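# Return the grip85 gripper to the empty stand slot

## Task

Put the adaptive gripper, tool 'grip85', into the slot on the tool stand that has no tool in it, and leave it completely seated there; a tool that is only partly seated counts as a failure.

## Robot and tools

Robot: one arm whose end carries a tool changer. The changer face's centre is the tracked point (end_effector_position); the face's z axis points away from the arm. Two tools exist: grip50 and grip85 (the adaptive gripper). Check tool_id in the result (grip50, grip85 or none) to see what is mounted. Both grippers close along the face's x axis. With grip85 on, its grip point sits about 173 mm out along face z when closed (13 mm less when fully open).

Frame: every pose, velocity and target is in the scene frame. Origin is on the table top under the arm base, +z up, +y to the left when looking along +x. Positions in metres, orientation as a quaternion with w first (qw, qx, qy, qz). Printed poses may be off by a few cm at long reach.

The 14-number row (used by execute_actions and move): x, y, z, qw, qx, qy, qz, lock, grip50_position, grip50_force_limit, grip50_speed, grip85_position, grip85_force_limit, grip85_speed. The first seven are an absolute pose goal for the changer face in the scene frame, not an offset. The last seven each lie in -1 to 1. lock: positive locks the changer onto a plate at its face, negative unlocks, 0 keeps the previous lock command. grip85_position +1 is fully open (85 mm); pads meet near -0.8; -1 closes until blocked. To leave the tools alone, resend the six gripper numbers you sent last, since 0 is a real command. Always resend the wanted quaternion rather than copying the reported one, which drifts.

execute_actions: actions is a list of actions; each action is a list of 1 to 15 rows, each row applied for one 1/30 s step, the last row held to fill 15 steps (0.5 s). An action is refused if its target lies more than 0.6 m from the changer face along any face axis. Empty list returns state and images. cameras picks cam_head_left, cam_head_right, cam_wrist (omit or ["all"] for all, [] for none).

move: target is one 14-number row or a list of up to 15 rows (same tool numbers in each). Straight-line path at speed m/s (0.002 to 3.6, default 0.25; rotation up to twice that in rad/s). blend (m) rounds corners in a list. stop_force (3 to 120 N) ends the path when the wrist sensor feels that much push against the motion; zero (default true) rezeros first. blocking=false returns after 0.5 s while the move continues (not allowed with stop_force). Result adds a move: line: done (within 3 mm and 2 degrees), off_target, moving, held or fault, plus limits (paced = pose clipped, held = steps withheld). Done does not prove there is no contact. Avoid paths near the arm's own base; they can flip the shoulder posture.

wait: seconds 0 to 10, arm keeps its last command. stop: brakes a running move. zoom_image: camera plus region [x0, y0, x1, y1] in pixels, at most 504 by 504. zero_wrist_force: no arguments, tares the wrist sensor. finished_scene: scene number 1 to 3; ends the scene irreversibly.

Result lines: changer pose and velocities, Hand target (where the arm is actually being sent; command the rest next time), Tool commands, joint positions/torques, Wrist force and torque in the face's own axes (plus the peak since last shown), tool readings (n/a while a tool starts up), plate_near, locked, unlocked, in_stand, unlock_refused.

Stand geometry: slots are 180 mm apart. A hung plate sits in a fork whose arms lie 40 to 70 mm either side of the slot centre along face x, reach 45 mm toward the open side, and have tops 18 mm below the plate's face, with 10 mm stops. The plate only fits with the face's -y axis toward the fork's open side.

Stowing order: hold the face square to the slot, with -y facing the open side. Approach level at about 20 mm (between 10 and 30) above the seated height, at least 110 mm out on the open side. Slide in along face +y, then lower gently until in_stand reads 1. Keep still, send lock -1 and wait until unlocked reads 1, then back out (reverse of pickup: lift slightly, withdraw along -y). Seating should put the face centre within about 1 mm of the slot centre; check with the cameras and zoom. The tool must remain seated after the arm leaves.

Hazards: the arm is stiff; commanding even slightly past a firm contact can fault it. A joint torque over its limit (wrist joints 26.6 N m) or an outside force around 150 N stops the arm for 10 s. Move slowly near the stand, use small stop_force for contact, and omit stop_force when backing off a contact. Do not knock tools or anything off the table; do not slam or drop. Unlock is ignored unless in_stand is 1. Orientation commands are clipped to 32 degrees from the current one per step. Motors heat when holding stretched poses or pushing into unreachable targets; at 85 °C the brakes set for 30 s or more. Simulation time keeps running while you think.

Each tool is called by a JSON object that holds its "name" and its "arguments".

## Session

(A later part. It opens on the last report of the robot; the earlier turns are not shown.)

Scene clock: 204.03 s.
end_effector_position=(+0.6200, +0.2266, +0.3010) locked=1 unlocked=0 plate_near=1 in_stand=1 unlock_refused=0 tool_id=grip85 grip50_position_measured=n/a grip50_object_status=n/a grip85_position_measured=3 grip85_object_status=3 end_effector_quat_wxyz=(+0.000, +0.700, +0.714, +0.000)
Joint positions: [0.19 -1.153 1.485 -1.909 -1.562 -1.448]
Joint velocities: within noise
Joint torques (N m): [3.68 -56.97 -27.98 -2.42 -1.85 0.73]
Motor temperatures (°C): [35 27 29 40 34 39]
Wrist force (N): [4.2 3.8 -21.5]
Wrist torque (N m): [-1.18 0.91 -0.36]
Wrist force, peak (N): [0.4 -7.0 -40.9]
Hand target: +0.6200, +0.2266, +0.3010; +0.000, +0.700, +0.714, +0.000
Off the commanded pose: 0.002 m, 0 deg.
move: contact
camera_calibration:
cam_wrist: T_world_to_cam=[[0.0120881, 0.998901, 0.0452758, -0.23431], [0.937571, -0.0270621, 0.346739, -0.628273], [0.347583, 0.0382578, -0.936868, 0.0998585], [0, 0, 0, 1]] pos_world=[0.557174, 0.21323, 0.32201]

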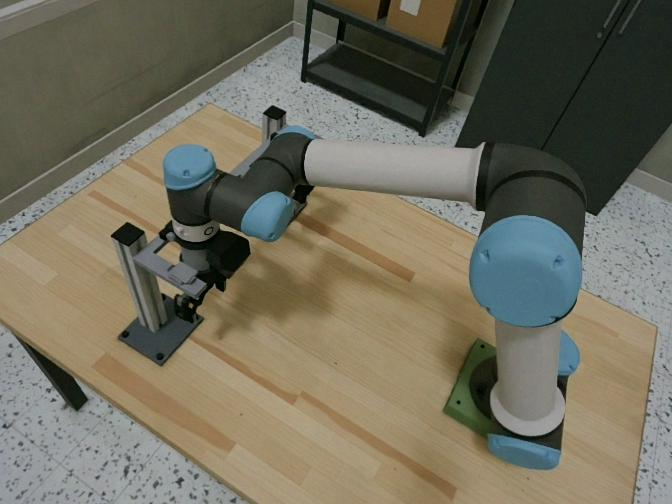

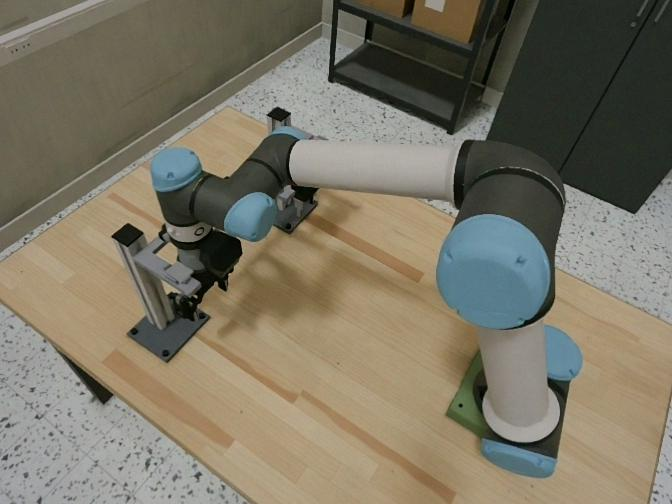

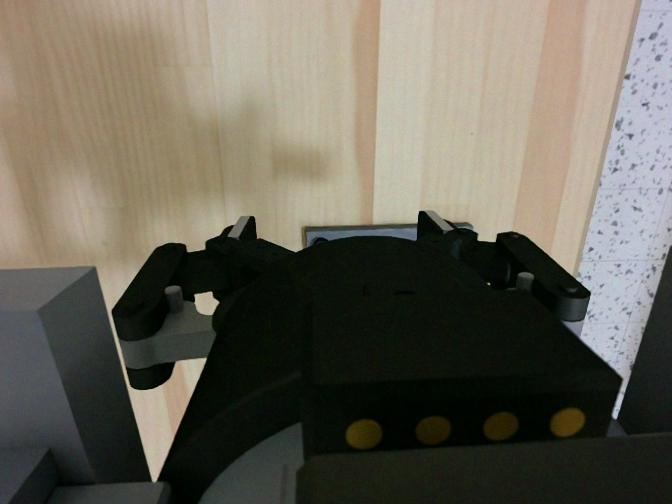

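In stand. Unlock.

{"name": "execute_actions", "arguments": {"actions": [[[0.6200,0.2266,0.3008,0,0.7003,0.7138,0,-1,1,1,1,1,1,1]],[[0.6200,0.2266,0.3008,0,0.7003,0.7138,0,-1,1,1,1,1,1,1]]], "cameras": []}}

{"name": "move", "arguments": {"target": [[0.6200,0.2266,0.325,0,0.7003,0.7138,0,0,1,1,1,1,1,1],[0.6200,0.2266,0.40,0,0.7003,0.7138,0,0,1,1,1,1,1,1]], "speed": [0.03,0.2]}}

Scene clock: 208.57 s.
end_effector_position=(+0.6200, +0.2266, +0.3008) locked=0 unlocked=1 plate_near=1 in_stand=1 unlock_refused=0 tool_id=none grip50_position_measured=n/a grip50_object_status=n/a grip85_position_measured=n/a grip85_object_status=n/a end_effector_quat_wxyz=(+0.000, +0.700, +0.714, +0.000)
Joint positions: [0.19 -1.153 1.485 -1.909 -1.562 -1.448]
Joint velocities: within noise
Joint torques (N m): [-6.26 -29.69 -15.53 -2.35 -2.3 -2.31]
Motor temperatures (°C): [35 27 29 40 34 39]
Wrist force (N): [3.5 -1.1 -16.0]
Wrist torque (N m): [-1.14 0.05 -0.60]
Wrist force, peak (N): [4.5 3.5 -21.4]
Hand target: +0.6200, +0.2266, +0.3008; +0.000, +0.700, +0.714, +0.000
Tool commands: tool/lock=+0.0 tool/grip50_position=+1.0 tool/grip50_force_limit=+1.0 tool/grip50_speed=+1.0 tool/grip85_position=+1.0 tool/grip85_force_limit=+1.0 tool/grip85_speed=+1.0
Off the commanded pose: 0.000 m, 0 deg.
Step readings (end_effector_position):
0: (+0.6200, +0.2266, +0.3010)
1: (+0.6200, +0.2266, +0.3010)
2: (+0.6200, +0.2266, +0.3010)
4: (+0.6200, +0.2266, +0.3010)
8: (+0.6200, +0.2266, +0.3009)
15: (+0.6200, +0.2266, +0.3008)
16: (+0.6200, +0.2266, +0.3008)
17: (+0.6200, +0.2266, +0.3008)
19: (+0.6200, +0.2266, +0.3008)
23: (+0.6200, +0.2266, +0.3008)
30: (+0.6200, +0.2266, +0.3008)
No camera images: "cameras" was empty.

Scene clock: 210.27 s.
end_effector_position=(+0.6200, +0.2266, +0.3999) locked=0 unlocked=1 plate_near=0 in_stand=0 unlock_refused=0 tool_id=none grip50_position_measured=n/a grip50_object_status=n/a grip85_position_measured=n/a grip85_object_status=n/a end_effector_quat_wxyz=(+0.000, +0.700, +0.714, +0.000)
Joint positions: [0.189 -1.205 1.3 -1.672 -1.562 -1.45]
Joint velocities: within noise
Joint torques (N m): [-5.07 -40.8 -34.89 -1.88 1.92 -1.72]
Motor temperatures (°C): [35 27 29 40 34 39]
Wrist force (N): [2.7 -0.7 -2.3]
Wrist torque (N m): [-0.78 -0.19 -0.58]
Wrist force, peak (N): [3.7 -1.4 -16.0]
Hand target: +0.6200, +0.2266, +0.4000; +0.000, +0.700, +0.714, +0.000
Off the commanded pose: 0.000 m, 0 deg.
move: done
camera_calibration:
cam_wrist: T_world_to_cam=[[0.0121383, 0.998905, 0.0451796, -0.238681], [0.93768, -0.0270637, 0.346445, -0.66254], [0.347288, 0.0381588, -0.936982, 0.192845], [0, 0, 0, 1]] pos_world=[0.557174, 0.21313, 0.421009]

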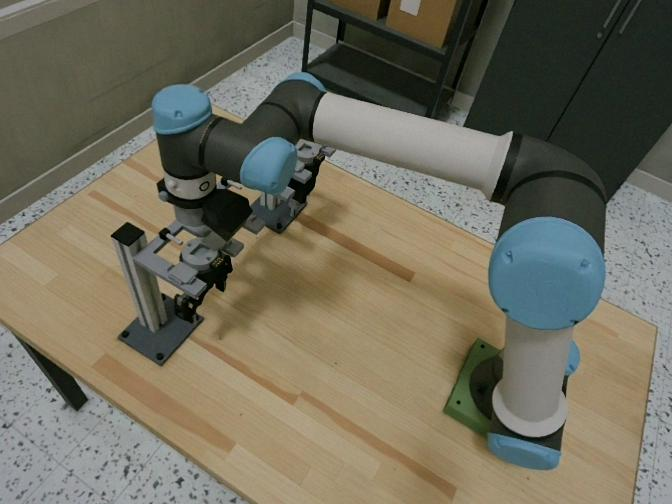

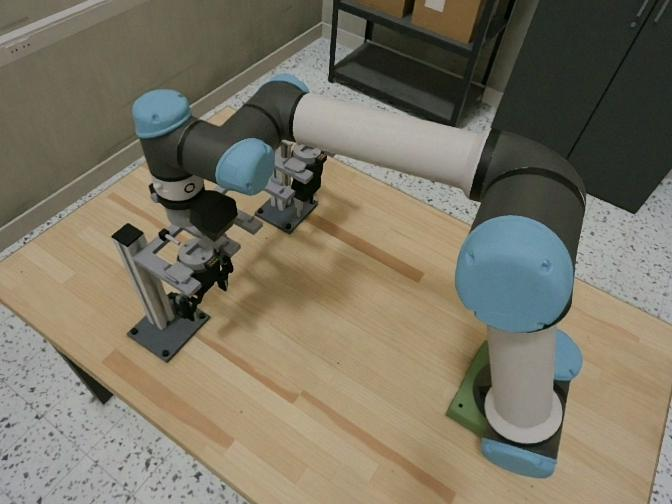

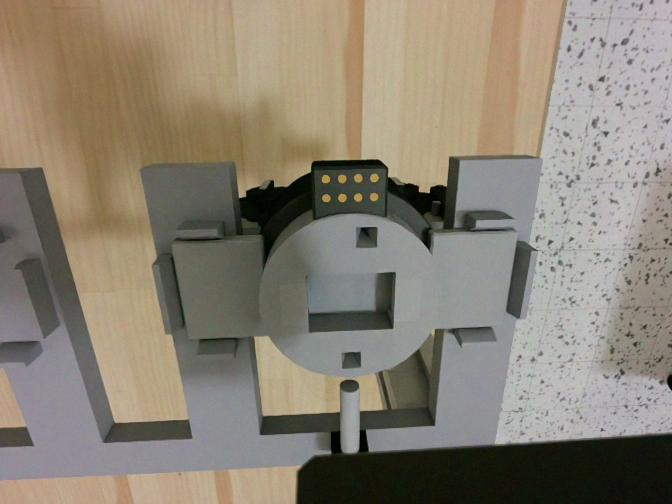

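Seated well.

{"name": "finished_scene", "arguments": {"scene": 1}}

The scene is finished: the task was done.


## Next scene

The same job, from a new start.

{"name": "execute_actions", "arguments": {"actions": []}}

{"name": "zoom_image", "arguments": {"camera": "cam_head_left", "region": [90, 80, 390, 380]}}

Scene clock: 0.00 s.
end_effector_position=(+0.2712, -0.0397, +0.3512) locked=0 unlocked=1 plate_near=0 in_stand=0 unlock_refused=0 tool_id=none grip50_position_measured=n/a grip50_object_status=n/a grip85_position_measured=n/a grip85_object_status=n/a end_effector_quat_wxyz=(+0.014, +0.871, +0.489, +0.036)
Joint positions: [-0.665 -2.25 2.323 -1.694 -1.503 -1.735]
Joint velocities: within noise
Joint torques (N m): no reading
Motor temperatures (°C): [34 27 28 39 33 39]
Wrist force (N): no reading
Wrist torque (N m): no reading
Wrist force, peak (N): no reading
Hand target: +0.2712, -0.0397, +0.3512; +0.014, +0.871, +0.489, +0.036
Tool commands: tool/lock=+0.0 tool/grip50_position=+1.0 tool/grip50_force_limit=+1.0 tool/grip50_speed=+1.0 tool/grip85_position=+1.0 tool/grip85_force_limit=+1.0 tool/grip85_speed=+1.0
camera_calibration:
cam_wrist: T_world_to_cam=[[0.541231, 0.835457, 0.0952929, -0.133881], [0.747929, -0.530096, 0.399501, -0.312973], [0.384281, -0.14495, -0.911766, 0.252265], [0, 0, 0, 1]] pos_world=[0.209601, -0.0174877, 0.367798]

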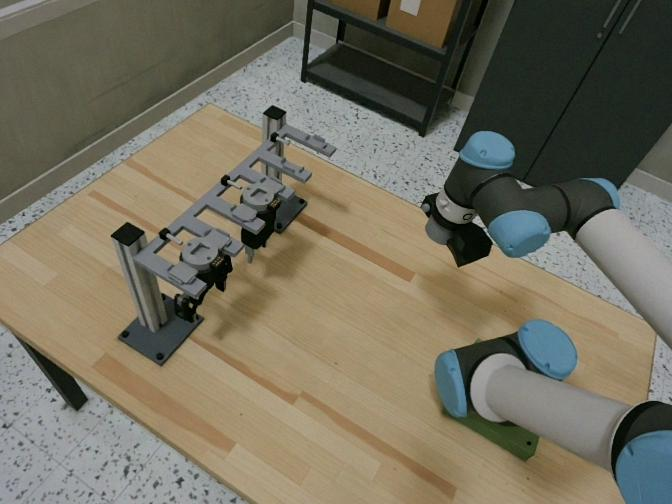

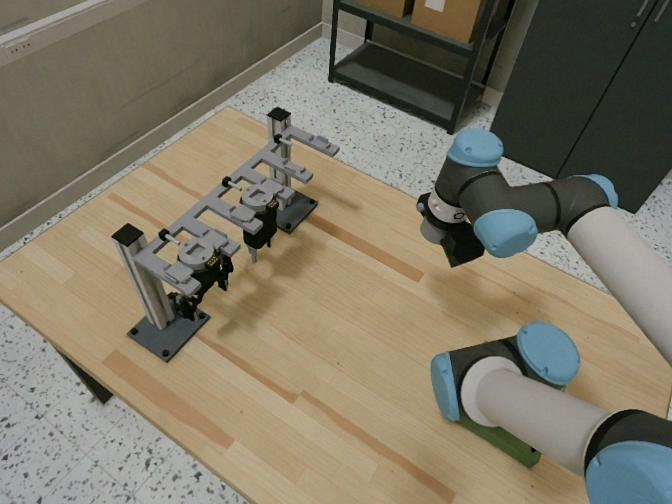

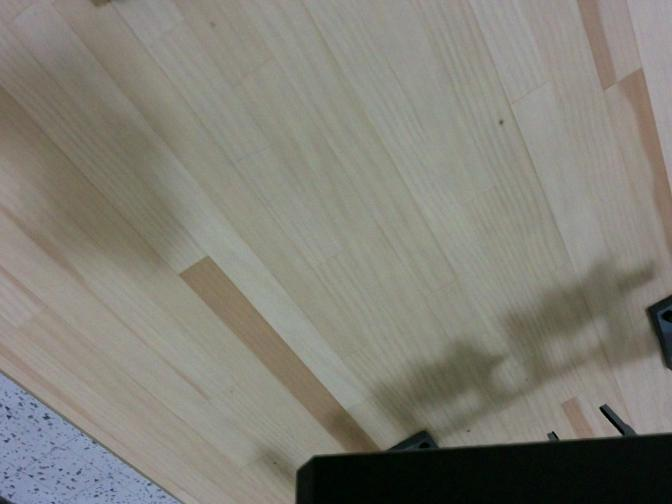

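Scaled by 1.680 from the camera's 672x504 image, which has a finer 960x720 frame.

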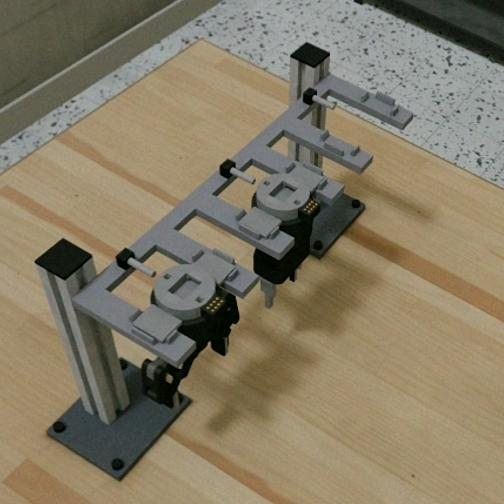

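{"name": "move", "arguments": {"target": [[0.36,0.03,0.43,0,0.7003,0.7138,0,0,1,1,1,1,1,1],[0.55,0.2,0.43,0,0.7003,0.7138,0,0,1,1,1,1,1,1],[0.62,0.2266,0.365,0,0.7003,0.7138,0,0,1,1,1,1,1,1]], "speed": [0.4,0.4,0.2], "blend": 0.03, "cameras": ["cam_wrist"]}}

{"name": "zoom_image", "arguments": {"camera": "cam_wrist", "region": [210, 200, 510, 500]}}

Scene clock: 8.13 s.
end_effector_position=(+0.6199, +0.2266, +0.3651) locked=0 unlocked=1 plate_near=0 in_stand=0 unlock_refused=0 tool_id=none grip50_position_measured=n/a grip50_object_status=n/a grip85_position_measured=n/a grip85_object_status=n/a end_effector_quat_wxyz=(+0.000, +0.700, +0.714, +0.000)
Joint positions: [0.189 -1.193 1.372 -1.757 -1.562 -1.449]
Joint velocities: within noise
Joint torques (N m): [-8.1 -37.34 -24.32 -3.97 -2.35 -2.51]
Motor temperatures (°C): [34 27 28 39 33 39]
Wrist force (N): [-0.6 -0.2 -0.2]
Wrist torque (N m): [0.00 -0.05 0.07]
Wrist force, peak (N): [-2.2 -2.4 -1.7]
Hand target: +0.6200, +0.2266, +0.3650; +0.000, +0.700, +0.714, +0.000
Off the commanded pose: 0.000 m, 0 deg.
move: done
camera_calibration:
cam_wrist: T_world_to_cam=[[0.0120402, 0.998908, 0.0451419, -0.237139], [0.937681, -0.0269587, 0.346451, -0.650412], [0.347289, 0.0381574, -0.936981, 0.160269], [0, 0, 0, 1]] pos_world=[0.557075, 0.21323, 0.386209]
Images, in order (width x height): cam_wrist 672x504.

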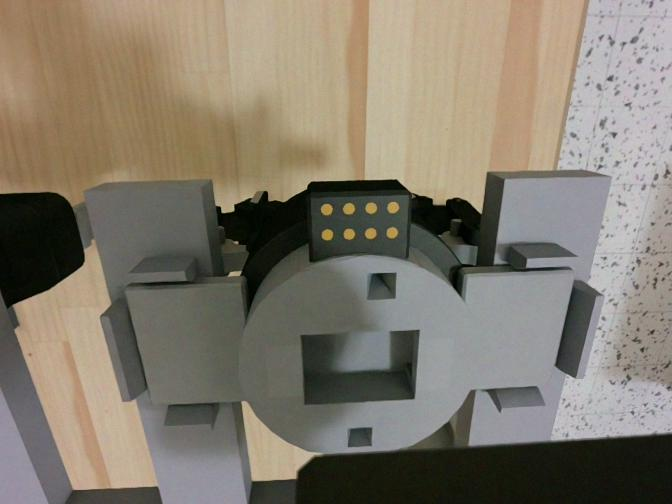

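Scaled by 1.680 from the camera's 672x504 image, which has a finer 960x720 frame.

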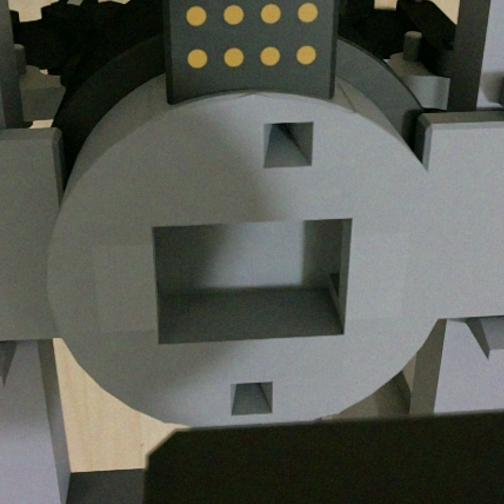

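{"name": "move", "arguments": {"target": [0.6205,0.2260,0.318,0,0.7003,0.7138,0,0,1,1,1,1,1,1], "speed": 0.12, "cameras": []}}

{"name": "move", "arguments": {"target": [0.6205,0.2260,0.294,0,0.7003,0.7138,0,0,1,1,1,1,1,1], "speed": 0.01, "stop_force": 8, "cameras": []}}

Scene clock: 14.77 s.
end_effector_position=(+0.6205, +0.2260, +0.3179) locked=0 unlocked=1 plate_near=0 in_stand=0 unlock_refused=0 tool_id=none grip50_position_measured=n/a grip50_object_status=n/a grip85_position_measured=n/a grip85_object_status=n/a end_effector_quat_wxyz=(+0.000, +0.700, +0.714, +0.000)
Joint positions: [0.189 -1.165 1.456 -1.868 -1.562 -1.449]
Joint velocities: within noise
Joint torques (N m): [-7.91 -61.42 -26.67 -3.87 -1.71 -2.25]
Motor temperatures (°C): [34 27 28 39 33 39]
Wrist force (N): [-0.4 -0.1 -0.2]
Wrist torque (N m): [-0.04 -0.01 0.05]
Wrist force, peak (N): [-0.6 -0.5 -2.7]
Hand target: +0.6205, +0.2260, +0.3180; +0.000, +0.700, +0.714, +0.000
Off the commanded pose: 0.000 m, 0 deg.
move: done
No camera images: "cameras" was empty.

Scene clock: 17.60 s.
end_effector_position=(+0.6205, +0.2260, +0.3009) locked=0 unlocked=1 plate_near=1 in_stand=1 unlock_refused=0 tool_id=none grip50_position_measured=n/a grip50_object_status=n/a grip85_position_measured=n/a grip85_object_status=n/a end_effector_quat_wxyz=(+0.000, +0.700, +0.714, +0.000)
Joint positions: [0.189 -1.153 1.484 -1.909 -1.562 -1.449]
Joint velocities: within noise
Joint torques (N m): [2.17 -56.23 -27.85 -0.97 0.82 1.71]
Motor temperatures (°C): [34 27 28 39 33 39]
Wrist force (N): [1.3 1.4 -8.8]
Wrist torque (N m): [-0.27 0.10 0.04]
Wrist force, peak (N): [-0.9 -7.6 -22.3]
Hand target: +0.6205, +0.2260, +0.3009; +0.000, +0.700, +0.714, +0.000
Off the commanded pose: 0.007 m, 0 deg.
move: contact
No camera images: "cameras" was empty.

{"name": "execute_actions", "arguments": {"actions": [[[0.6205,0.2260,0.3009,0,0.7003,0.7138,0,1,1,1,1,1,1,1]],[[0.6205,0.2260,0.3009,0,0.7003,0.7138,0,1,1,1,1,1,1,1]]], "cameras": []}}

{"name": "wait", "arguments": {"seconds": 2.5, "cameras": []}}

Scene clock: 31.83 s.
end_effector_position=(+0.6205, +0.2260, +0.3010) locked=1 unlocked=0 plate_near=1 in_stand=1 unlock_refused=0 tool_id=grip85 grip50_position_measured=n/a grip50_object_status=n/a grip85_position_measured=n/a grip85_object_status=n/a end_effector_quat_wxyz=(+0.000, +0.700, +0.714, +0.000)
Joint positions: [0.189 -1.153 1.484 -1.909 -1.562 -1.449]
Joint velocities: within noise
Joint torques (N m): [-5 -49.16 -22.89 -3.18 0.26 -0.54]
Motor temperatures (°C): [34 27 28 39 33 39]
Wrist force (N): [-2.2 -2.4 -19.2]
Wrist torque (N m): [-0.38 1.08 -0.05]
Wrist force, peak (N): [-2.3 -2.7 -20.9]
Hand target: +0.6205, +0.2260, +0.3009; +0.000, +0.700, +0.714, +0.000
Tool commands: tool/lock=+0.0 tool/grip50_position=+1.0 tool/grip50_force_limit=+1.0 tool/grip50_speed=+1.0 tool/grip85_position=+1.0 tool/grip85_force_limit=+1.0 tool/grip85_speed=+1.0
Off the commanded pose: 0.000 m, 0 deg.
Step readings (end_effector_position):
0: (+0.6205, +0.2260, +0.3009)
1: (+0.6205, +0.2260, +0.3009)
2: (+0.6205, +0.2260, +0.3009)
4: (+0.6205, +0.2260, +0.3009)
8: (+0.6205, +0.2260, +0.3009)
15: (+0.6205, +0.2260, +0.3009)
16: (+0.6205, +0.2260, +0.3009)
17: (+0.6205, +0.2260, +0.3009)
19: (+0.6205, +0.2260, +0.3009)
23: (+0.6205, +0.2260, +0.3009)
30: (+0.6205, +0.2260, +0.3010)
No camera images: "cameras" was empty.

Scene clock: 34.33 s.
end_effector_position=(+0.6205, +0.2260, +0.3009) locked=1 unlocked=0 plate_near=1 in_stand=1 unlock_refused=0 tool_id=grip85 grip50_position_measured=n/a grip50_object_status=n/a grip85_position_measured=n/a grip85_object_status=n/a end_effector_quat_wxyz=(+0.000, +0.700, +0.714, +0.000)
Joint positions: [0.189 -1.153 1.484 -1.909 -1.562 -1.449]
Joint velocities: within noise
Joint torques (N m): [-5.42 -31.11 -14.89 -2.09 -3.1 -2.28]
Motor temperatures (°C): [34 27 28 39 33 39]
Wrist force (N): [-2.5 -2.7 -23.2]
Wrist torque (N m): [-0.46 1.29 -0.06]
Wrist force, peak (N): [-2.6 -2.9 -23.3]
Hand target: +0.6205, +0.2260, +0.3009; +0.000, +0.700, +0.714, +0.000
Tool commands: tool/lock=+0.0 tool/grip50_position=+1.0 tool/grip50_force_limit=+1.0 tool/grip50_speed=+1.0 tool/grip85_position=+1.0 tool/grip85_force_limit=+1.0 tool/grip85_speed=+1.0
Off the commanded pose: 0.000 m, 0 deg.
wait: 2.50 s; at rest by 0.17 s
No camera images: "cameras" was empty.

{"name": "move", "arguments": {"target": [[0.6205,0.2260,0.323,0,0.7003,0.7138,0,0,1,1,1,1,1,1],[0.4855,0.2234,0.323,0,0.7003,0.7138,0,0,1,1,1,1,1,1],[0.4921,-0.1361,0.323,0,0.7003,0.7138,0,0,1,1,1,1,1,1],[0.6271,-0.1335,0.323,0,0.7003,0.7138,0,0,1,1,1,1,1,1]], "speed": [0.05,0.15,0.25,0.1]}}

Scene clock: 41.73 s.
end_effector_position=(+0.6271, -0.1334, +0.3229) locked=1 unlocked=0 plate_near=1 in_stand=0 unlock_refused=0 tool_id=grip85 grip50_position_measured=n/a grip50_object_status=n/a grip85_position_measured=3 grip85_object_status=3 end_effector_quat_wxyz=(+0.000, +0.700, +0.714, +0.000)
Joint positions: [-0.378 -1.206 1.509 -1.874 -1.56 -2.017]
Joint velocities: within noise
Joint torques (N m): [-6.75 -57.64 -38.89 -5.52 -2.09 -2.54]
Motor temperatures (°C): [34 27 28 39 33 39]
Wrist force (N): [-0.1 -0.3 0.7]
Wrist torque (N m): [-0.05 -0.01 -0.01]
Wrist force, peak (N): [-2.5 -2.8 -23.4]
Hand target: +0.6271, -0.1335, +0.3230; +0.000, +0.700, +0.714, +0.000
Off the commanded pose: 0.000 m, 0 deg.
move: done
camera_calibration:
cam_wrist: T_world_to_cam=[[0.0121084, 0.998901, 0.0452681, 0.124304], [0.937726, -0.0270613, 0.346321, -0.652247], [0.347166, 0.0382557, -0.937023, 0.132066], [0, 0, 0, 1]] pos_world=[0.564275, -0.14687, 0.344009]

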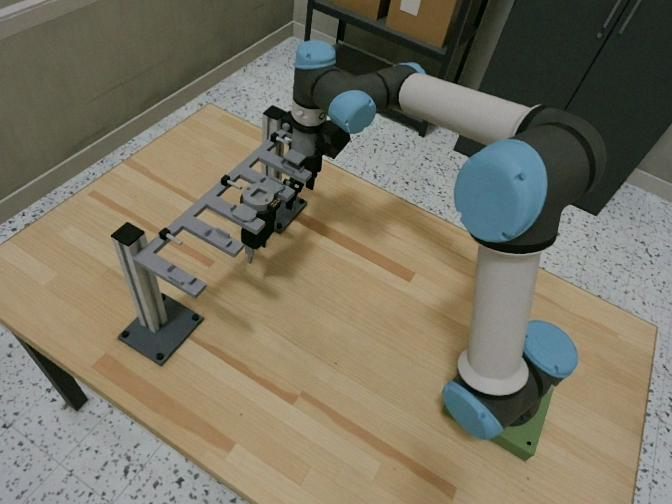

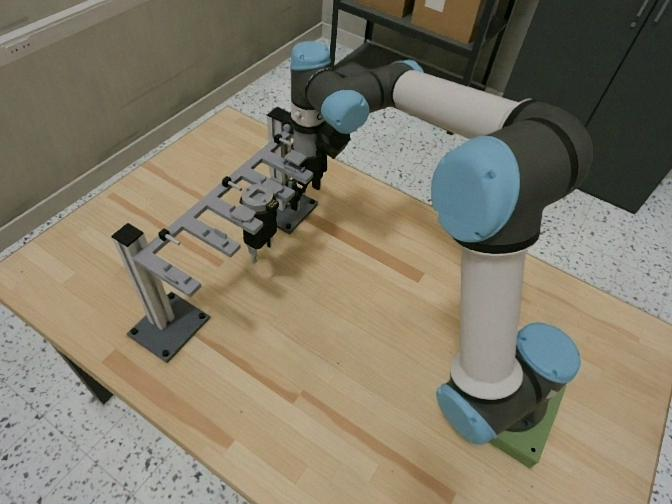

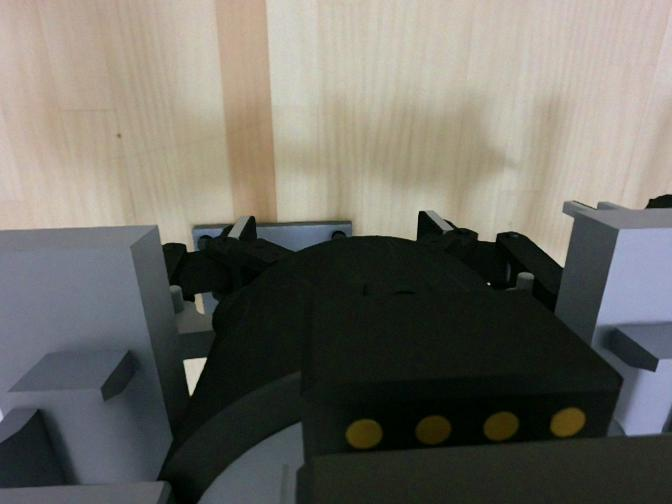

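{"name": "move", "arguments": {"target": [[0.6276,-0.1335,0.320,0,0.7003,0.7138,0,0,1,1,1,1,1,1],[0.6276,-0.1335,0.299,0,0.7003,0.7138,0,0,1,1,1,1,1,1]], "speed": 0.015, "stop_force": 20, "cameras": []}}

Scene clock: 50.60 s.
end_effector_position=(+0.6276, -0.1335, +0.3009) locked=1 unlocked=0 plate_near=1 in_stand=1 unlock_refused=0 tool_id=grip85 grip50_position_measured=n/a grip50_object_status=n/a grip85_position_measured=3 grip85_object_status=3 end_effector_quat_wxyz=(+0.000, +0.700, +0.714, +0.000)
Joint positions: [-0.378 -1.188 1.543 -1.927 -1.56 -2.016]
Joint velocities: within noise
Joint torques (N m): [-0.12 -59.61 -30.98 -2.93 -1.39 1.39]
Motor temperatures (°C): [33 27 28 39 33 39]
Wrist force (N): [-0.4 3.0 -13.0]
Wrist torque (N m): [-0.33 -0.63 -0.09]
Wrist force, peak (N): [-1.3 -5.2 -35.4]
Hand target: +0.6276, -0.1335, +0.3010; +0.000, +0.700, +0.714, +0.000
Off the commanded pose: 0.002 m, 0 deg.
move: contact; path passed 1 of 2 targets
No camera images: "cameras" was empty.

{"name": "execute_actions", "arguments": {"actions": [[[0.6276,-0.1335,0.3009,0,0.7003,0.7138,0,-1,1,1,1,1,1,1]],[[0.6276,-0.1335,0.3009,0,0.7003,0.7138,0,-1,1,1,1,1,1,1]]], "cameras": []}}

{"name": "move", "arguments": {"target": [[0.6276,-0.1335,0.325,0,0.7003,0.7138,0,0,1,1,1,1,1,1],[0.6276,-0.1335,0.38,0,0.7003,0.7138,0,0,1,1,1,1,1,1]], "speed": [0.04,0.2], "cameras": ["cam_wrist"]}}

Scene clock: 55.30 s.
end_effector_position=(+0.6276, -0.1335, +0.3009) locked=0 unlocked=1 plate_near=1 in_stand=1 unlock_refused=0 tool_id=none grip50_position_measured=n/a grip50_object_status=n/a grip85_position_measured=n/a grip85_object_status=n/a end_effector_quat_wxyz=(+0.000, +0.700, +0.714, +0.000)
Joint positions: [-0.378 -1.188 1.543 -1.926 -1.56 -2.016]
Joint velocities: within noise
Joint torques (N m): [-5.38 -32.4 -27.57 -3.69 -1.09 -2.14]
Motor temperatures (°C): [33 27 28 39 33 39]
Wrist force (N): [0.2 -1.7 -4.8]
Wrist torque (N m): [-0.18 -0.02 -0.02]
Wrist force, peak (N): [-0.5 2.7 -12.9]
Hand target: +0.6276, -0.1335, +0.3009; +0.000, +0.700, +0.714, +0.000
Tool commands: tool/lock=+0.0 tool/grip50_position=+1.0 tool/grip50_force_limit=+1.0 tool/grip50_speed=+1.0 tool/grip85_position=+1.0 tool/grip85_force_limit=+1.0 tool/grip85_speed=+1.0
Off the commanded pose: 0.000 m, 0 deg.
Step readings (end_effector_position):
0: (+0.6276, -0.1335, +0.3010)
1: (+0.6276, -0.1335, +0.3010)
2: (+0.6276, -0.1335, +0.3010)
4: (+0.6276, -0.1335, +0.3009)
8: (+0.6276, -0.1335, +0.3009)
15: (+0.6276, -0.1335, +0.3009)
16: (+0.6276, -0.1335, +0.3009)
17: (+0.6276, -0.1335, +0.3009)
19: (+0.6276, -0.1335, +0.3009)
23: (+0.6276, -0.1335, +0.3009)
30: (+0.6276, -0.1335, +0.3009)
No camera images: "cameras" was empty.

Scene clock: 56.70 s.
end_effector_position=(+0.6276, -0.1335, +0.3799) locked=0 unlocked=1 plate_near=0 in_stand=0 unlock_refused=0 tool_id=none grip50_position_measured=n/a grip50_object_status=n/a grip85_position_measured=n/a grip85_object_status=n/a end_effector_quat_wxyz=(+0.000, +0.700, +0.714, +0.000)
Joint positions: [-0.379 -1.237 1.402 -1.737 -1.56 -2.017]
Joint velocities: within noise
Joint torques (N m): [-2.26 -38.34 -33.32 -1.95 0.52 -1.69]
Motor temperatures (°C): [33 27 28 39 33 39]
Wrist force (N): [-0.5 -0.4 0.6]
Wrist torque (N m): [-0.01 -0.01 0.03]
Wrist force, peak (N): [0.3 -1.8 -4.8]
Hand target: +0.6276, -0.1335, +0.3800; +0.000, +0.700, +0.714, +0.000
Off the commanded pose: 0.000 m, 0 deg.
move: done
camera_calibration:
cam_wrist: T_world_to_cam=[[0.0121399, 0.998905, 0.0451742, 0.121738], [0.937692, -0.027062, 0.346411, -0.672473], [0.347255, 0.0381541, -0.936994, 0.185227], [0, 0, 0, 1]] pos_world=[0.564774, -0.14687, 0.401009]
Images, in order (width x height): cam_wrist 672x504.

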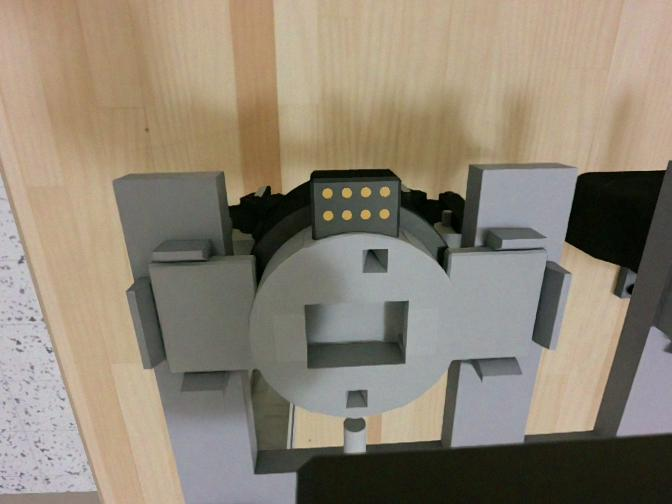

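{"name": "finished_scene", "arguments": {"scene": 2}}

The scene is finished: the task was done.


## Next scene

The same job, from a new start.

{"name": "execute_actions", "arguments": {"actions": []}}

{"name": "zoom_image", "arguments": {"camera": "cam_head_left", "region": [90, 80, 390, 380]}}

Scene clock: 0.00 s.
end_effector_position=(+0.3436, -0.4476, +0.1400) locked=0 unlocked=1 plate_near=0 in_stand=0 unlock_refused=0 tool_id=none grip50_position_measured=n/a grip50_object_status=n/a grip85_position_measured=n/a grip85_object_status=n/a end_effector_quat_wxyz=(-0.453, +0.787, -0.110, +0.405)
Joint positions: [-1.36 -0.925 1.711 -1.253 -0.593 -1.761]
Joint velocities: within noise
Joint torques (N m): no reading
Motor temperatures (°C): [32 27 27 38 32 38]
Wrist force (N): no reading
Wrist torque (N m): no reading
Wrist force, peak (N): no reading
Hand target: +0.3436, -0.4476, +0.1400; -0.453, +0.787, -0.110, +0.405
Tool commands: tool/lock=+0.0 tool/grip50_position=+1.0 tool/grip50_force_limit=+1.0 tool/grip50_speed=+1.0 tool/grip85_position=+1.0 tool/grip85_force_limit=+1.0 tool/grip85_speed=+1.0
camera_calibration:
cam_wrist: T_world_to_cam=[[0.619983, -0.584921, 0.52296, -0.534856], [-0.102602, -0.721234, -0.68505, -0.14037], [0.777878, 0.371063, -0.507167, 0.011934], [0, 0, 0, 1]] pos_world=[0.307916, -0.418517, 0.1896]

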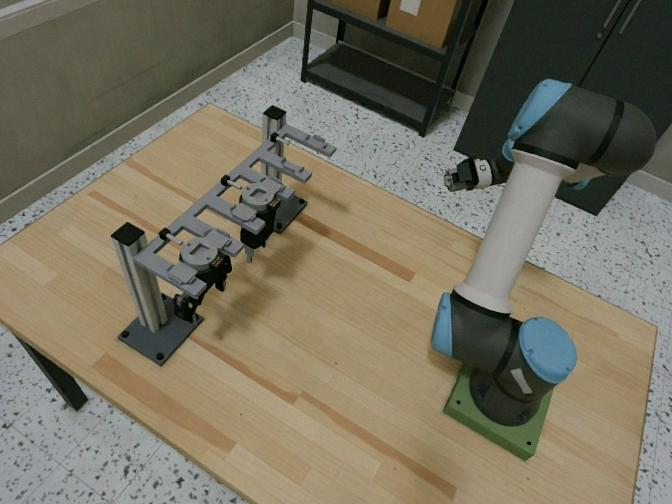

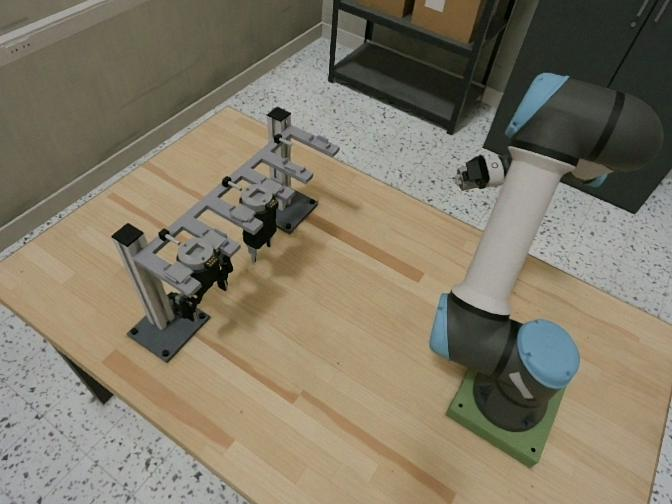

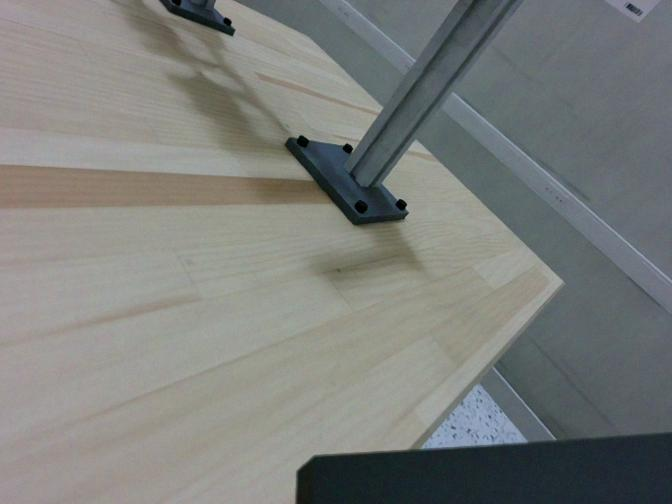

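Scaled by 1.680 from the camera's 672x504 image, which has a finer 960x720 frame.

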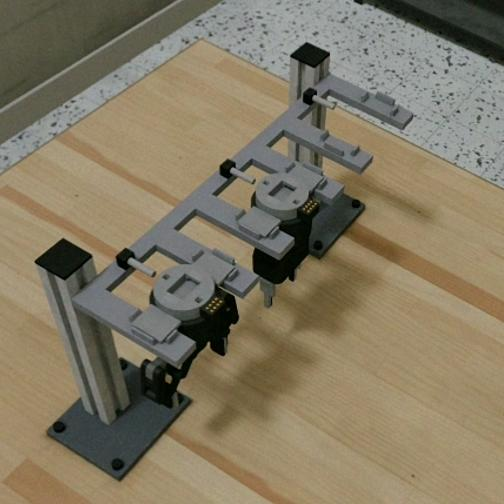

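{"name": "move", "arguments": {"target": [[0.36,-0.36,0.35,-0.453,0.787,-0.110,0.405,0,1,1,1,1,1,1],[0.42,-0.05,0.45,0,0.7003,0.7138,0,0,1,1,1,1,1,1],[0.55,0.2,0.43,0,0.7003,0.7138,0,0,1,1,1,1,1,1],[0.6205,0.2260,0.365,0,0.7003,0.7138,0,0,1,1,1,1,1,1]], "speed": [0.4,0.5,0.4,0.2], "blend": 0.03, "cameras": ["cam_wrist"]}}

{"name": "zoom_image", "arguments": {"camera": "cam_wrist", "region": [210, 200, 510, 500]}}

Scene clock: 9.40 s.
end_effector_position=(+0.6204, +0.2261, +0.3651) locked=0 unlocked=1 plate_near=0 in_stand=0 unlock_refused=0 tool_id=none grip50_position_measured=n/a grip50_object_status=n/a grip85_position_measured=n/a grip85_object_status=n/a end_effector_quat_wxyz=(+0.000, +0.700, +0.714, +0.000)
Joint positions: [0.188 -1.193 1.372 -1.757 -1.562 -1.45]
Joint velocities: within noise
Joint torques (N m): [-8.67 -39.89 -23.36 -3.93 -1.9 -2.4]
Motor temperatures (°C): [32 27 27 38 32 38]
Wrist force (N): [-1.3 0.4 -0.6]
Wrist torque (N m): [-0.57 0.13 0.37]
Wrist force, peak (N): [-2.0 4.6 -0.4]
Hand target: +0.6205, +0.2260, +0.3650; +0.000, +0.700, +0.714, +0.000
Off the commanded pose: 0.000 m, 0 deg.
move: done
camera_calibration:
cam_wrist: T_world_to_cam=[[0.0120042, 0.998904, 0.045235, -0.23656], [0.937682, -0.0269573, 0.346448, -0.650897], [0.347288, 0.0382572, -0.936978, 0.160096], [0, 0, 0, 1]] pos_world=[0.557575, 0.21263, 0.386209]
Images, in order (width x height): cam_wrist 672x504.

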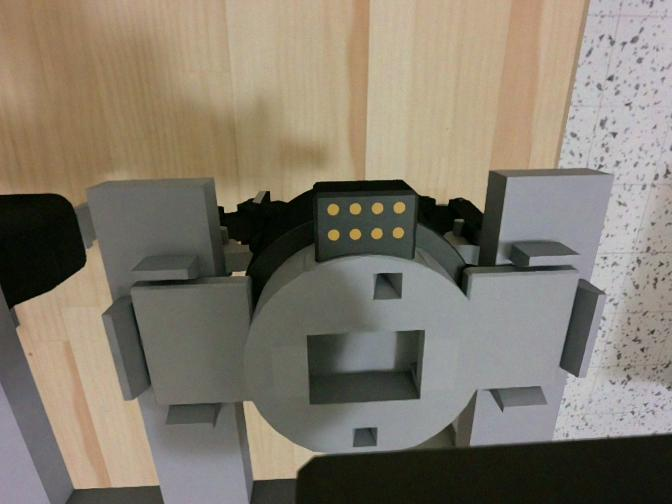

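Scaled by 1.680 from the camera's 672x504 image, which has a finer 960x720 frame.

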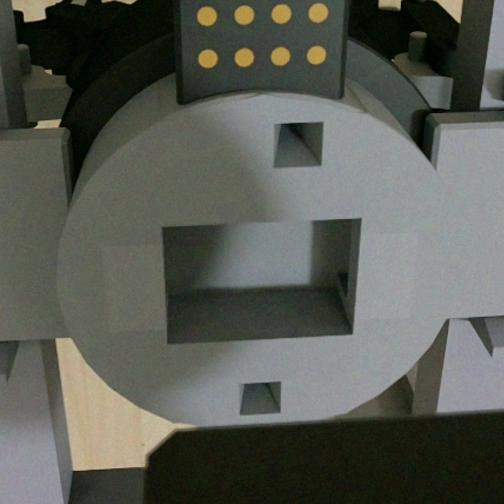

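{"name": "move", "arguments": {"target": [0.6210,0.2267,0.318,0,0.7003,0.7138,0,0,1,1,1,1,1,1], "speed": 0.12, "cameras": []}}

{"name": "move", "arguments": {"target": [0.6210,0.2267,0.294,0,0.7003,0.7138,0,0,1,1,1,1,1,1], "speed": 0.01, "stop_force": 8, "cameras": []}}

{"name": "execute_actions", "arguments": {"actions": [[[0.6210,0.2267,0.3009,0,0.7003,0.7138,0,1,1,1,1,1,1,1]],[[0.6210,0.2267,0.3009,0,0.7003,0.7138,0,1,1,1,1,1,1,1]]], "cameras": []}}

{"name": "wait", "arguments": {"seconds": 2.0, "cameras": []}}

Scene clock: 17.53 s.
end_effector_position=(+0.6210, +0.2267, +0.3179) locked=0 unlocked=1 plate_near=0 in_stand=0 unlock_refused=0 tool_id=none grip50_position_measured=n/a grip50_object_status=n/a grip85_position_measured=n/a grip85_object_status=n/a end_effector_quat_wxyz=(+0.000, +0.700, +0.714, +0.000)
Joint positions: [0.19 -1.164 1.454 -1.868 -1.562 -1.448]
Joint velocities: within noise
Joint torques (N m): [3.88 -65.12 -28.46 -3.64 -1.84 1.17]
Motor temperatures (°C): [32 27 27 38 32 38]
Wrist force (N): [-1.4 0.4 -0.6]
Wrist torque (N m): [-0.62 0.20 0.34]
Wrist force, peak (N): [-1.1 0.2 -3.0]
Hand target: +0.6210, +0.2267, +0.3180; +0.000, +0.700, +0.714, +0.000
Off the commanded pose: 0.000 m, 0 deg.
move: done
No camera images: "cameras" was empty.

Scene clock: 20.40 s.
end_effector_position=(+0.6210, +0.2267, +0.3010) locked=0 unlocked=1 plate_near=1 in_stand=1 unlock_refused=0 tool_id=none grip50_position_measured=n/a grip50_object_status=n/a grip85_position_measured=n/a grip85_object_status=n/a end_effector_quat_wxyz=(+0.000, +0.700, +0.714, +0.000)
Joint positions: [0.19 -1.151 1.481 -1.908 -1.562 -1.448]
Joint velocities: within noise
Joint torques (N m): [1.78 -61.09 -30.42 -1.65 -0.31 0.91]
Motor temperatures (°C): [32 27 27 38 32 38]
Wrist force (N): [0.5 1.3 -5.7]
Wrist torque (N m): [-0.76 0.26 0.31]
Wrist force, peak (N): [-1.5 -5.5 -19.8]
Hand target: +0.6210, +0.2267, +0.3010; +0.000, +0.700, +0.714, +0.000
Off the commanded pose: 0.007 m, 0 deg.
move: contact
No camera images: "cameras" was empty.

Scene clock: 21.63 s.
end_effector_position=(+0.6210, +0.2267, +0.3010) locked=1 unlocked=0 plate_near=1 in_stand=1 unlock_refused=0 tool_id=grip85 grip50_position_measured=n/a grip50_object_status=n/a grip85_position_measured=n/a grip85_object_status=n/a end_effector_quat_wxyz=(+0.000, +0.700, +0.714, +0.000)
Joint positions: [0.19 -1.151 1.481 -1.908 -1.562 -1.448]
Joint velocities: within noise
Joint torques (N m): [-9.19 -36.22 -15.53 -1.58 0.84 0.25]
Motor temperatures (°C): [32 27 27 38 32 38]
Wrist force (N): [-2.4 -2.7 -19.8]
Wrist torque (N m): [-0.92 1.29 0.18]
Wrist force, peak (N): [-2.8 -2.6 -20.2]
Hand target: +0.6210, +0.2267, +0.3009; +0.000, +0.700, +0.714, +0.000
Tool commands: tool/lock=+0.0 tool/grip50_position=+1.0 tool/grip50_force_limit=+1.0 tool/grip50_speed=+1.0 tool/grip85_position=+1.0 tool/grip85_force_limit=+1.0 tool/grip85_speed=+1.0
Off the commanded pose: 0.000 m, 0 deg.
Step readings (end_effector_position):
0: (+0.6210, +0.2267, +0.3010)
1: (+0.6210, +0.2267, +0.3010)
2: (+0.6210, +0.2267, +0.3010)
4: (+0.6210, +0.2267, +0.3010)
8: (+0.6210, +0.2267, +0.3010)
15: (+0.6210, +0.2267, +0.3010)
16: (+0.6210, +0.2267, +0.3010)
17: (+0.6210, +0.2267, +0.3010)
19: (+0.6210, +0.2267, +0.3010)
23: (+0.6210, +0.2267, +0.3010)
30: (+0.6210, +0.2267, +0.3010)
No camera images: "cameras" was empty.

Scene clock: 23.63 s.
end_effector_position=(+0.6210, +0.2267, +0.3009) locked=1 unlocked=0 plate_near=1 in_stand=1 unlock_refused=0 tool_id=grip85 grip50_position_measured=n/a grip50_object_status=n/a grip85_position_measured=n/a grip85_object_status=n/a end_effector_quat_wxyz=(+0.000, +0.700, +0.714, +0.000)
Joint positions: [0.19 -1.151 1.481 -1.908 -1.562 -1.448]
Joint velocities: within noise
Joint torques (N m): [-8.84 -31.93 -14.55 -1.33 1.7 -1.07]
Motor temperatures (°C): [32 27 27 38 32 38]
Wrist force (N): [-2.5 -3.5 -24.6]
Wrist torque (N m): [-1.00 1.52 0.14]
Wrist force, peak (N): [-2.5 -3.7 -24.5]
Hand target: +0.6210, +0.2267, +0.3009; +0.000, +0.700, +0.714, +0.000
Tool commands: tool/lock=+0.0 tool/grip50_position=+1.0 tool/grip50_force_limit=+1.0 tool/grip50_speed=+1.0 tool/grip85_position=+1.0 tool/grip85_force_limit=+1.0 tool/grip85_speed=+1.0
Off the commanded pose: 0.000 m, 0 deg.
wait: 2.00 s; at rest by 0.17 s
No camera images: "cameras" was empty.

{"name": "move", "arguments": {"target": [[0.6210,0.2267,0.323,0,0.7003,0.7138,0,0,1,1,1,1,1,1],[0.4860,0.2241,0.323,0,0.7003,0.7138,0,0,1,1,1,1,1,1],[0.4926,-0.1361,0.323,0,0.7003,0.7138,0,0,1,1,1,1,1,1],[0.6276,-0.1335,0.323,0,0.7003,0.7138,0,0,1,1,1,1,1,1]], "speed": [0.05,0.15,0.25,0.1], "cameras": ["cam_wrist"]}}

Scene clock: 32.53 s.
end_effector_position=(+0.6276, -0.1334, +0.3229) locked=1 unlocked=0 plate_near=1 in_stand=0 unlock_refused=0 tool_id=grip85 grip50_position_measured=n/a grip50_object_status=n/a grip85_position_measured=3 grip85_object_status=3 end_effector_quat_wxyz=(+0.000, +0.700, +0.714, +0.000)
Joint positions: [-0.378 -1.205 1.507 -1.874 -1.56 -2.016]
Joint velocities: within noise
Joint torques (N m): [-8.11 -61.44 -37.66 -5.56 -2.43 -2.4]
Motor temperatures (°C): [32 27 27 38 32 38]
Wrist force (N): [-1.1 0.6 0.0]
Wrist torque (N m): [-0.60 0.19 0.29]
Wrist force, peak (N): [-2.7 -3.6 -24.8]
Hand target: +0.6276, -0.1335, +0.3230; +0.000, +0.700, +0.714, +0.000
Off the commanded pose: 0.000 m, 0 deg.
move: done
camera_calibration:
cam_wrist: T_world_to_cam=[[0.0120144, 0.998904, 0.0452312, 0.124364], [0.937759, -0.0269569, 0.346239, -0.652691], [0.347079, 0.0382561, -0.937055, 0.131952], [0, 0, 0, 1]] pos_world=[0.564775, -0.14687, 0.344009]
Images, in order (width x height): cam_wrist 672x504.

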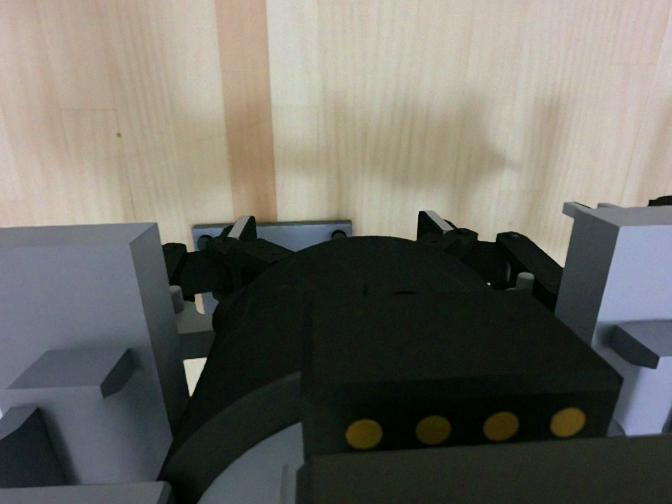

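Left corner (158,222): matches scene 1 reference.

{"name": "move", "arguments": {"target": [0.6276,-0.1335,0.299,0,0.7003,0.7138,0,0,1,1,1,1,1,1], "speed": 0.015, "stop_force": 20, "cameras": []}}

{"name": "execute_actions", "arguments": {"actions": [[[0.6276,-0.1335,0.3009,0,0.7003,0.7138,0,-1,1,1,1,1,1,1]],[[0.6276,-0.1335,0.3009,0,0.7003,0.7138,0,-1,1,1,1,1,1,1]]], "cameras": []}}

Scene clock: 38.80 s.
end_effector_position=(+0.6276, -0.1335, +0.3009) locked=1 unlocked=0 plate_near=1 in_stand=1 unlock_refused=0 tool_id=grip85 grip50_position_measured=n/a grip50_object_status=n/a grip85_position_measured=3 grip85_object_status=3 end_effector_quat_wxyz=(+0.000, +0.700, +0.714, +0.000)
Joint positions: [-0.378 -1.188 1.543 -1.927 -1.56 -2.016]
Joint velocities: within noise
Joint torques (N m): [1.3 -62.08 -31.89 -2.72 -2.02 1.47]
Motor temperatures (°C): [32 27 27 38 32 38]
Wrist force (N): [-1.5 3.0 -13.2]
Wrist torque (N m): [-0.90 -0.43 0.22]
Wrist force, peak (N): [-1.9 -4.3 -36.0]
Hand target: +0.6276, -0.1335, +0.3009; +0.000, +0.700, +0.714, +0.000
Off the commanded pose: 0.002 m, 0 deg.
move: contact
No camera images: "cameras" was empty.

Scene clock: 40.03 s.
end_effector_position=(+0.6276, -0.1335, +0.3009) locked=0 unlocked=1 plate_near=1 in_stand=1 unlock_refused=0 tool_id=none grip50_position_measured=n/a grip50_object_status=n/a grip85_position_measured=n/a grip85_object_status=n/a end_effector_quat_wxyz=(+0.000, +0.700, +0.714, +0.000)
Joint positions: [-0.378 -1.188 1.543 -1.926 -1.56 -2.016]
Joint velocities: within noise
Joint torques (N m): [-7.6 -35.46 -30.71 -3.63 0.07 -0.26]
Motor temperatures (°C): [32 27 27 38 32 38]
Wrist force (N): [-1.2 0.5 -3.7]
Wrist torque (N m): [-0.71 0.18 0.28]
Wrist force, peak (N): [-1.4 3.5 -12.9]
Hand target: +0.6276, -0.1335, +0.3009; +0.000, +0.700, +0.714, +0.000
Tool commands: tool/lock=+0.0 tool/grip50_position=+1.0 tool/grip50_force_limit=+1.0 tool/grip50_speed=+1.0 tool/grip85_position=+1.0 tool/grip85_force_limit=+1.0 tool/grip85_speed=+1.0
Off the commanded pose: 0.000 m, 0 deg.
Step readings (end_effector_position):
0: (+0.6276, -0.1335, +0.3009)
1: (+0.6276, -0.1335, +0.3009)
2: (+0.6276, -0.1335, +0.3009)
4: (+0.6276, -0.1335, +0.3009)
8: (+0.6276, -0.1335, +0.3009)
15: (+0.6276, -0.1335, +0.3009)
16: (+0.6276, -0.1335, +0.3009)
17: (+0.6276, -0.1335, +0.3009)
19: (+0.6276, -0.1335, +0.3009)
23: (+0.6276, -0.1335, +0.3009)
30: (+0.6276, -0.1335, +0.3009)
No camera images: "cameras" was empty.

{"name": "move", "arguments": {"target": [[0.6276,-0.1335,0.325,0,0.7003,0.7138,0,0,1,1,1,1,1,1],[0.6276,-0.1335,0.37,0,0.7003,0.7138,0,0,1,1,1,1,1,1]], "speed": [0.04,0.2], "cameras": ["cam_wrist"]}}

{"name": "finished_scene", "arguments": {"scene": 3}}

Scene clock: 44.80 s.
end_effector_position=(+0.6276, -0.1335, +0.3699) locked=0 unlocked=1 plate_near=0 in_stand=0 unlock_refused=0 tool_id=none grip50_position_measured=n/a grip50_object_status=n/a grip85_position_measured=n/a grip85_object_status=n/a end_effector_quat_wxyz=(+0.000, +0.700, +0.714, +0.000)
Joint positions: [-0.379 -1.233 1.422 -1.761 -1.56 -2.017]
Joint velocities: within noise
Joint torques (N m): [-4.1 -40.24 -34.91 -1.68 0.35 -1.45]
Motor temperatures (°C): [32 27 27 38 32 38]
Wrist force (N): [-1.2 0.7 0.0]
Wrist torque (N m): [-0.55 0.16 0.34]
Wrist force, peak (N): [-0.6 -0.4 -6.0]
Hand target: +0.6276, -0.1335, +0.3700; +0.000, +0.700, +0.714, +0.000
Off the commanded pose: 0.000 m, 0 deg.
move: done
camera_calibration:
cam_wrist: T_world_to_cam=[[0.0121024, 0.998901, 0.0452727, 0.122172], [0.937681, -0.0270623, 0.346442, -0.669015], [0.347287, 0.0382586, -0.936978, 0.175847], [0, 0, 0, 1]] pos_world=[0.564774, -0.14687, 0.391009]
Images, in order (width x height): cam_wrist 672x504.

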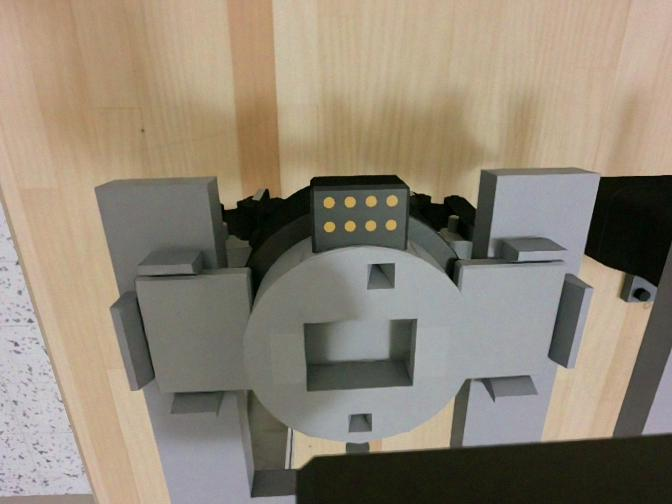

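The scene is finished: the task was done.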